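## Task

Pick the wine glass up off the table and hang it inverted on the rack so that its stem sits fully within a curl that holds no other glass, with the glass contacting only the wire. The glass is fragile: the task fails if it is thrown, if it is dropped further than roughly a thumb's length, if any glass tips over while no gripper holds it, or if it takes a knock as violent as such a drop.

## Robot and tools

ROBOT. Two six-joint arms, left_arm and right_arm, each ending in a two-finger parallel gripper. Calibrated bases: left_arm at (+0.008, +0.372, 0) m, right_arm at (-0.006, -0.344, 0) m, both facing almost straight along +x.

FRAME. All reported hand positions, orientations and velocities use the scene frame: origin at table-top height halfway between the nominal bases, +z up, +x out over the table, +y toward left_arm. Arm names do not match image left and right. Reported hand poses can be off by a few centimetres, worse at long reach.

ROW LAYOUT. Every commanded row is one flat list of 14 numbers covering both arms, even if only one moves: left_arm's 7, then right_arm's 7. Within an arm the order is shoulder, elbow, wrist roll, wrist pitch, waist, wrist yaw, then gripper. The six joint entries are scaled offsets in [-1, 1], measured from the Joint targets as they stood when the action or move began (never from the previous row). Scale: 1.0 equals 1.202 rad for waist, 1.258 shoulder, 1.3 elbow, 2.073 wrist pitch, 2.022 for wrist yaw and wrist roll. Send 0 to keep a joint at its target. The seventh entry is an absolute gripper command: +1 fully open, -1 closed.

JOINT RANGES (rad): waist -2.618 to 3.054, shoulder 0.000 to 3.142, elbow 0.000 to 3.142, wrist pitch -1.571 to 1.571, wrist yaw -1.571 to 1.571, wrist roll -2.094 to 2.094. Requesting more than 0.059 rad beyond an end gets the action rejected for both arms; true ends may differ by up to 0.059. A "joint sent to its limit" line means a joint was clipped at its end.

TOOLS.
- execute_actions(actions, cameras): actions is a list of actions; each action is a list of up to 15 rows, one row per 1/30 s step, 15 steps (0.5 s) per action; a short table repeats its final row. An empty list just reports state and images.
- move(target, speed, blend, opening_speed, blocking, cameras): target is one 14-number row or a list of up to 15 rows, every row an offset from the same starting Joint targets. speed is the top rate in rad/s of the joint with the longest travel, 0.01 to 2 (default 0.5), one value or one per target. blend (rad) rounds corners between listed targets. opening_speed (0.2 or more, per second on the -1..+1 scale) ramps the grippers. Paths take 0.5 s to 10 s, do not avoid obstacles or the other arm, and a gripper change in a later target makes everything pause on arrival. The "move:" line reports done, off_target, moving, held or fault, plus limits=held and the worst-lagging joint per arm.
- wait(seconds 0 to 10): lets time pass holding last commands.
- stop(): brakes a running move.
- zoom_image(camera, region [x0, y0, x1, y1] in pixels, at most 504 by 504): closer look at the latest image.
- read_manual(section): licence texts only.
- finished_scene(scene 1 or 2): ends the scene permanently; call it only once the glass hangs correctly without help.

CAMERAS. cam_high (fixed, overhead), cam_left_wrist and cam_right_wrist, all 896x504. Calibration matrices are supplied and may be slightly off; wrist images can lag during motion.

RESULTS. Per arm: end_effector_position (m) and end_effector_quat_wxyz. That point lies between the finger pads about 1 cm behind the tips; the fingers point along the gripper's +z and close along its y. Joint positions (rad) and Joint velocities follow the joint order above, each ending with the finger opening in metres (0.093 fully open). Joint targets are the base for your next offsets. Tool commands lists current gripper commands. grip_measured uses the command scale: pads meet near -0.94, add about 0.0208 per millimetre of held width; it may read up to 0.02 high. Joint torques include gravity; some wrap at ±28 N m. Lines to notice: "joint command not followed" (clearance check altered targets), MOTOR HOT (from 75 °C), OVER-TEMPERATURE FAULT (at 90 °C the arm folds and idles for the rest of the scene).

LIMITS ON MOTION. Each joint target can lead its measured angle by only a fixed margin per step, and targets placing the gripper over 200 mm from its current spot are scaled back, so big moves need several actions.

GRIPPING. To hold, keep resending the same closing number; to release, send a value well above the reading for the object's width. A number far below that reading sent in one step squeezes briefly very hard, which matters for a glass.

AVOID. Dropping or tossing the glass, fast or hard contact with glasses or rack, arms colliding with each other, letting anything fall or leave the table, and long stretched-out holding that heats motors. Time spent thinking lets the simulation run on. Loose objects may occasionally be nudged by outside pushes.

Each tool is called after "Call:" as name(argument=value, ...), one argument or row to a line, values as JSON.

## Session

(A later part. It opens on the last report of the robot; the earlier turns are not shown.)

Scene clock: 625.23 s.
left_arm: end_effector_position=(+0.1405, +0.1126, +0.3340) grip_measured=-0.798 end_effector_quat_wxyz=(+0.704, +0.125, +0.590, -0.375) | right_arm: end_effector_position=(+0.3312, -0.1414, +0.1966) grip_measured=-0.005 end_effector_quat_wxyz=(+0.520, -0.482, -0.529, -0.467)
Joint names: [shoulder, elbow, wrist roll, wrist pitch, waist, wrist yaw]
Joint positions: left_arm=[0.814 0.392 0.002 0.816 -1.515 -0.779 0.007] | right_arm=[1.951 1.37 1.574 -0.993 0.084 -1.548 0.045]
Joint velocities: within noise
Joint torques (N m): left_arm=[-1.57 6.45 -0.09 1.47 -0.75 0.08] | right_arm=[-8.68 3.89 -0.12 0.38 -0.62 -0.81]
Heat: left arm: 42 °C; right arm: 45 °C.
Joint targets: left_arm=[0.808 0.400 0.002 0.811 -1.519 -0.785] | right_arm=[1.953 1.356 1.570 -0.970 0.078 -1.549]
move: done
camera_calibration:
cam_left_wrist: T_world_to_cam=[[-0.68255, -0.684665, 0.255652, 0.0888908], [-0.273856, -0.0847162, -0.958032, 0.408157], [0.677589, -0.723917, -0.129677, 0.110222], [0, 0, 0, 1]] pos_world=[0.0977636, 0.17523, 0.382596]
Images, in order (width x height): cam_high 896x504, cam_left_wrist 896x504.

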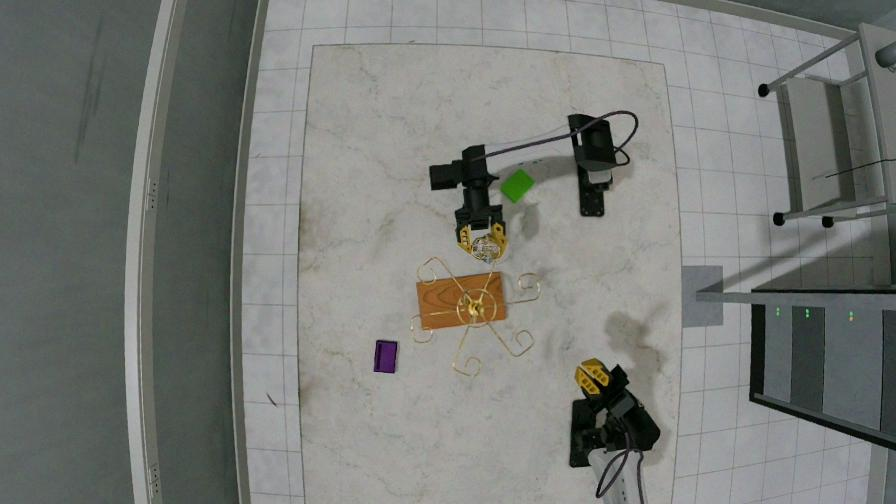

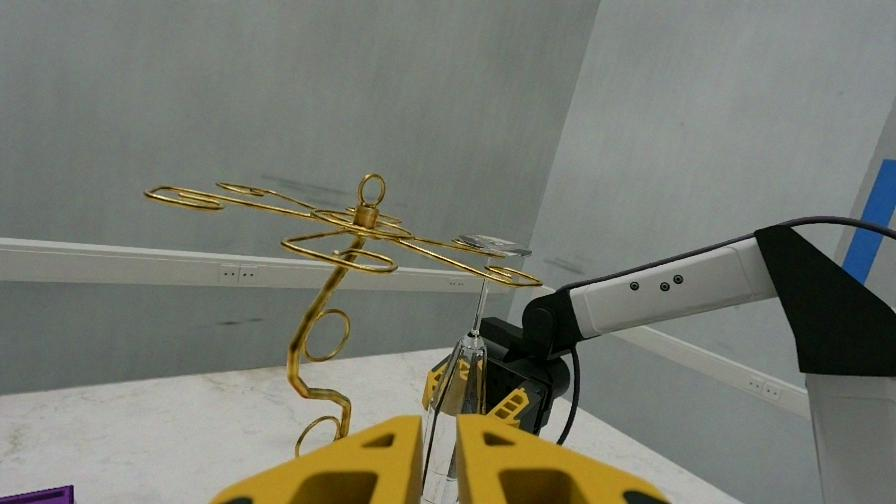

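Call:
move(
  target=[0,0,0,0,0,0,-0.8,0,0,0,0,0,0,1],
  opening_speed=0.25,
)

Call:
zoom_image(
  camera="cam_left_wrist",
  region=[380, 180, 580, 500],
)

Call:
zoom_image(
  camera="cam_high",
  region=[440, 220, 520, 310],
)

Scene clock: 636.67 s.
left_arm: end_effector_position=(+0.1405, +0.1126, +0.3340) grip_measured=-0.798 end_effector_quat_wxyz=(+0.704, +0.125, +0.590, -0.375) | right_arm: end_effector_position=(+0.3317, -0.1413, +0.1966) grip_measured=+0.999 end_effector_quat_wxyz=(+0.519, -0.480, -0.530, -0.469)
Joint names: [shoulder, elbow, wrist roll, wrist pitch, waist, wrist yaw]
Joint positions: left_arm=[0.814 0.392 0.002 0.816 -1.515 -0.779 0.007] | right_arm=[1.951 1.37 1.575 -0.986 0.084 -1.549 0.093]
Joint velocities: within noise
Joint torques (N m): left_arm=[-1.81 6.27 -0.03 1.43 -0.62 0.12] | right_arm=[-8.8 4.01 -0.14 0.33 -0.81 -0.81]
Heat: left arm: 42 °C; right arm: 45 °C.
Joint targets: left_arm=[0.808 0.400 0.002 0.811 -1.519 -0.785] | right_arm=[1.953 1.356 1.571 -0.970 0.078 -1.549]
move: done
camera_calibration:
cam_left_wrist: T_world_to_cam=[[-0.68255, -0.684665, 0.255652, 0.0888908], [-0.273856, -0.0847162, -0.958032, 0.408157], [0.677589, -0.723917, -0.129677, 0.110222], [0, 0, 0, 1]] pos_world=[0.0977636, 0.17523, 0.382596]
cam_right_wrist: T_world_to_cam=[[-0.993251, -0.108641, 0.0406109, 0.307778], [0.0792864, -0.380452, 0.921396, -0.220975], [-0.0846507, 0.918397, 0.386498, 0.159725], [0, 0, 0, 1]] pos_world=[0.336742, -0.197324, 0.129373]

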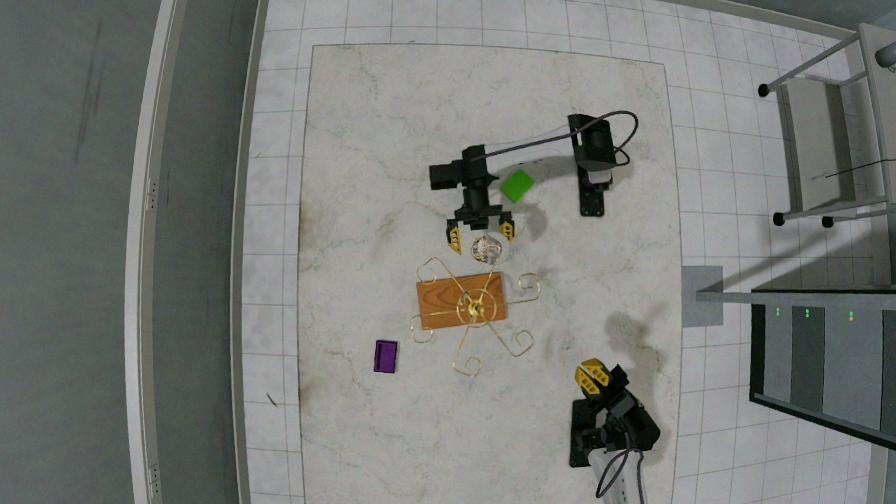

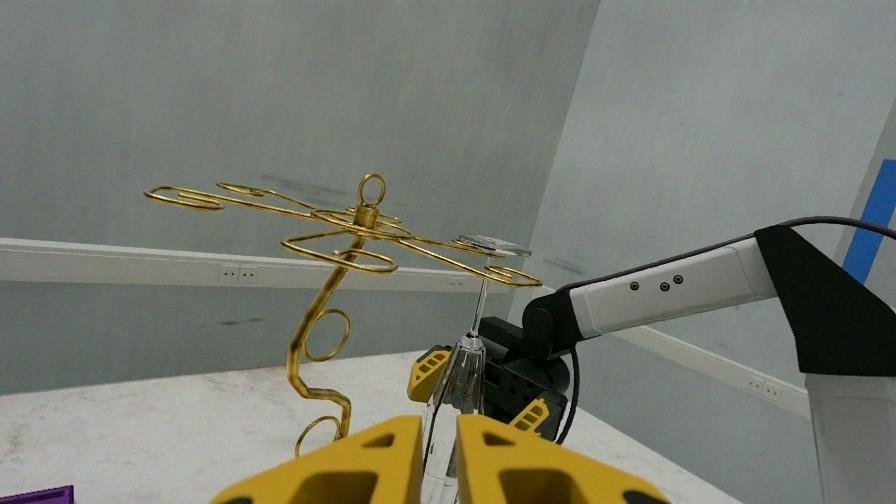

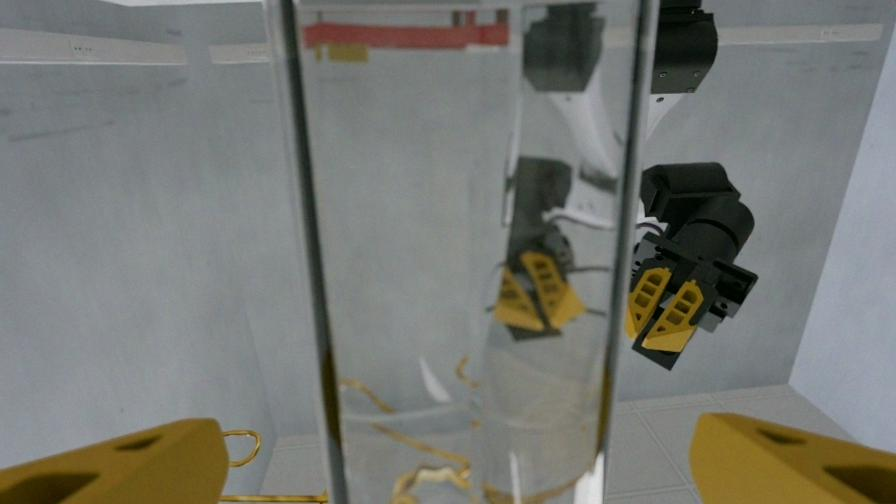

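Scaled by 1.575 from the camera's 896x504 image, which has a finer 1280x720 frame.

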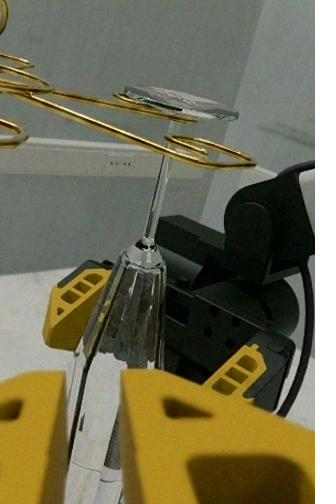

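Scaled by 5.600 from the camera's 896x504 image, which has a finer 1280x720 frame.

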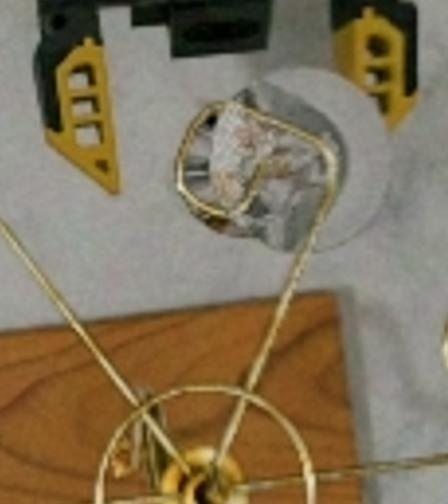

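Call:
move(
  target=[
    [0,0,0,0,0,0,-0.8,-0.0294,0,0,0,0,0,1],
    [0,0,0,0,0,0,-0.8,-0.0739,-0.0592,0,0.0101,-0.0668,0,1],
    [0,0,0,0,0,0,-0.8,-0.1526,-0.1577,0,0.0241,-0.1686,0,1],
    [0,0,0,0,0,0,-0.8,-0.2893,-0.3092,0,0.0359,-0.3121,0,1],
  ],
  speed=[0.08,0.08,0.12,0.2],
  blend=[0.01,0.02,0.02,0],
)

Call:
zoom_image(
  camera="cam_left_wrist",
  region=[380, 180, 580, 500],
)

Call:
zoom_image(
  camera="cam_high",
  region=[440, 220, 520, 310],
)

Scene clock: 664.80 s.
left_arm: end_effector_position=(+0.1405, +0.1126, +0.3340) grip_measured=-0.798 end_effector_quat_wxyz=(+0.704, +0.125, +0.590, -0.375) | right_arm: end_effector_position=(+0.2935, -0.2542, +0.2007) grip_measured=+0.999 end_effector_quat_wxyz=(-0.419, +0.568, +0.434, +0.560)
Joint names: [shoulder, elbow, wrist roll, wrist pitch, waist, wrist yaw]
Joint positions: left_arm=[0.814 0.392 0.002 0.816 -1.515 -0.779 0.007] | right_arm=[1.609 0.966 1.575 -0.913 -0.292 -1.549 0.093]
Joint velocities: within noise
Joint torques (N m): left_arm=[-1.58 6.49 -0.06 1.44 -0.79 0.1] | right_arm=[-7.82 4.05 -0.12 0.4 -0.53 -0.81]
Heat: left arm: 41 °C; right arm: 44 °C.
Joint targets: left_arm=[0.808 0.400 0.002 0.811 -1.519 -0.785] | right_arm=[1.589 0.954 1.571 -0.896 -0.297 -1.549]
move: done
camera_calibration:
cam_left_wrist: T_world_to_cam=[[-0.68255, -0.684665, 0.255652, 0.0888908], [-0.273856, -0.0847162, -0.958032, 0.408157], [0.677589, -0.723917, -0.129677, 0.110222], [0, 0, 0, 1]] pos_world=[0.0977636, 0.17523, 0.382596]
cam_right_wrist: T_world_to_cam=[[-0.964105, 0.263912, 0.0291741, 0.345897], [-0.0761535, -0.380099, 0.921805, -0.219051], [0.254365, 0.886496, 0.386553, 0.150889], [0, 0, 0, 1]] pos_world=[0.278419, -0.30831, 0.133504]

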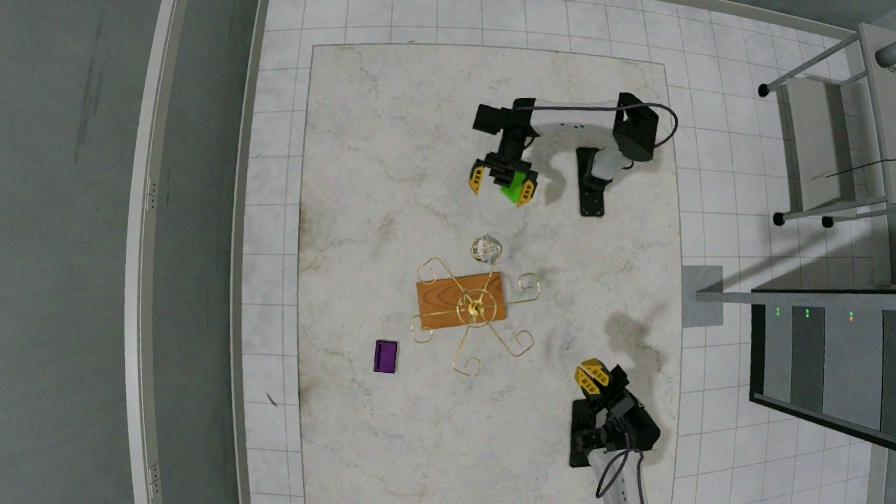

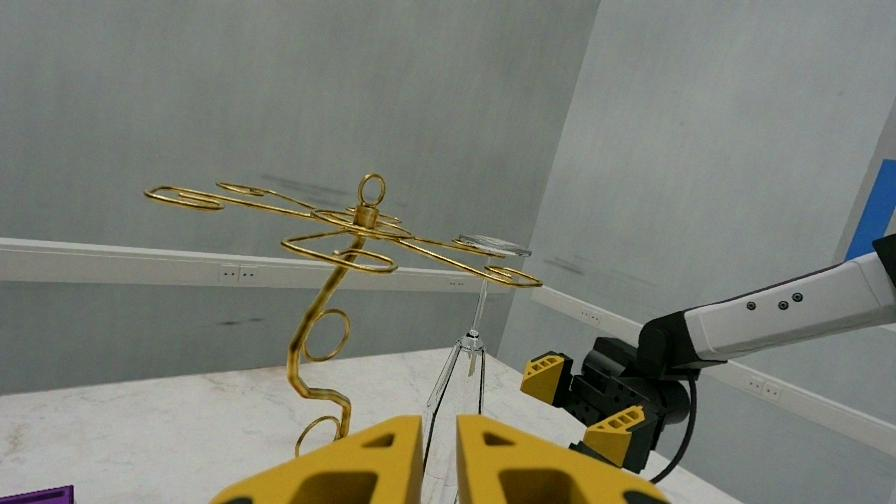

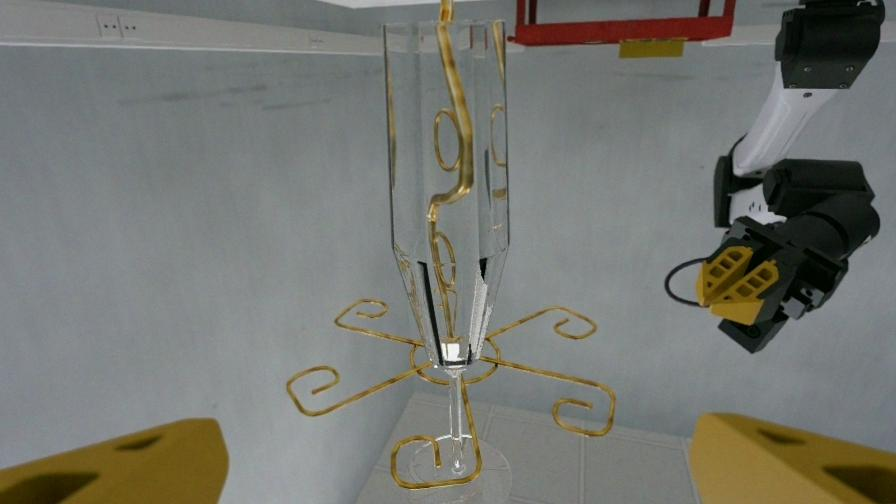

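Scaled by 1.575 from the camera's 896x504 image, which has a finer 1280x720 frame.

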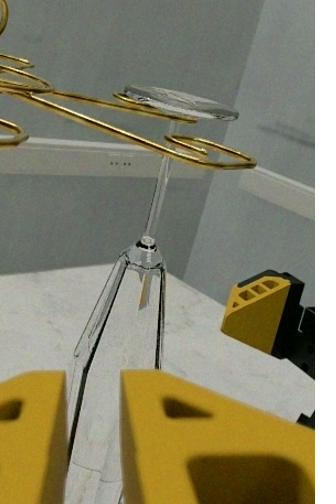

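Scaled by 5.600 from the camera's 896x504 image, which has a finer 1280x720 frame.

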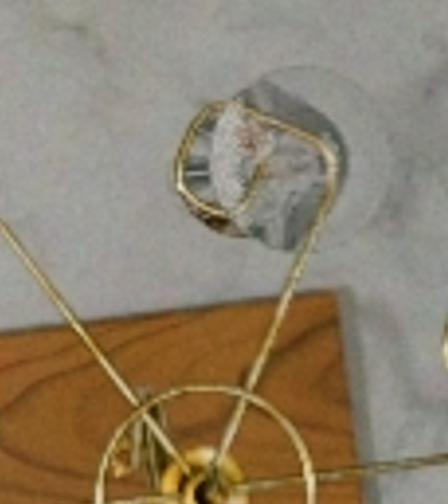

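Call:
finished_scene(
  scene=2,
)

The scene is finished: the task was done.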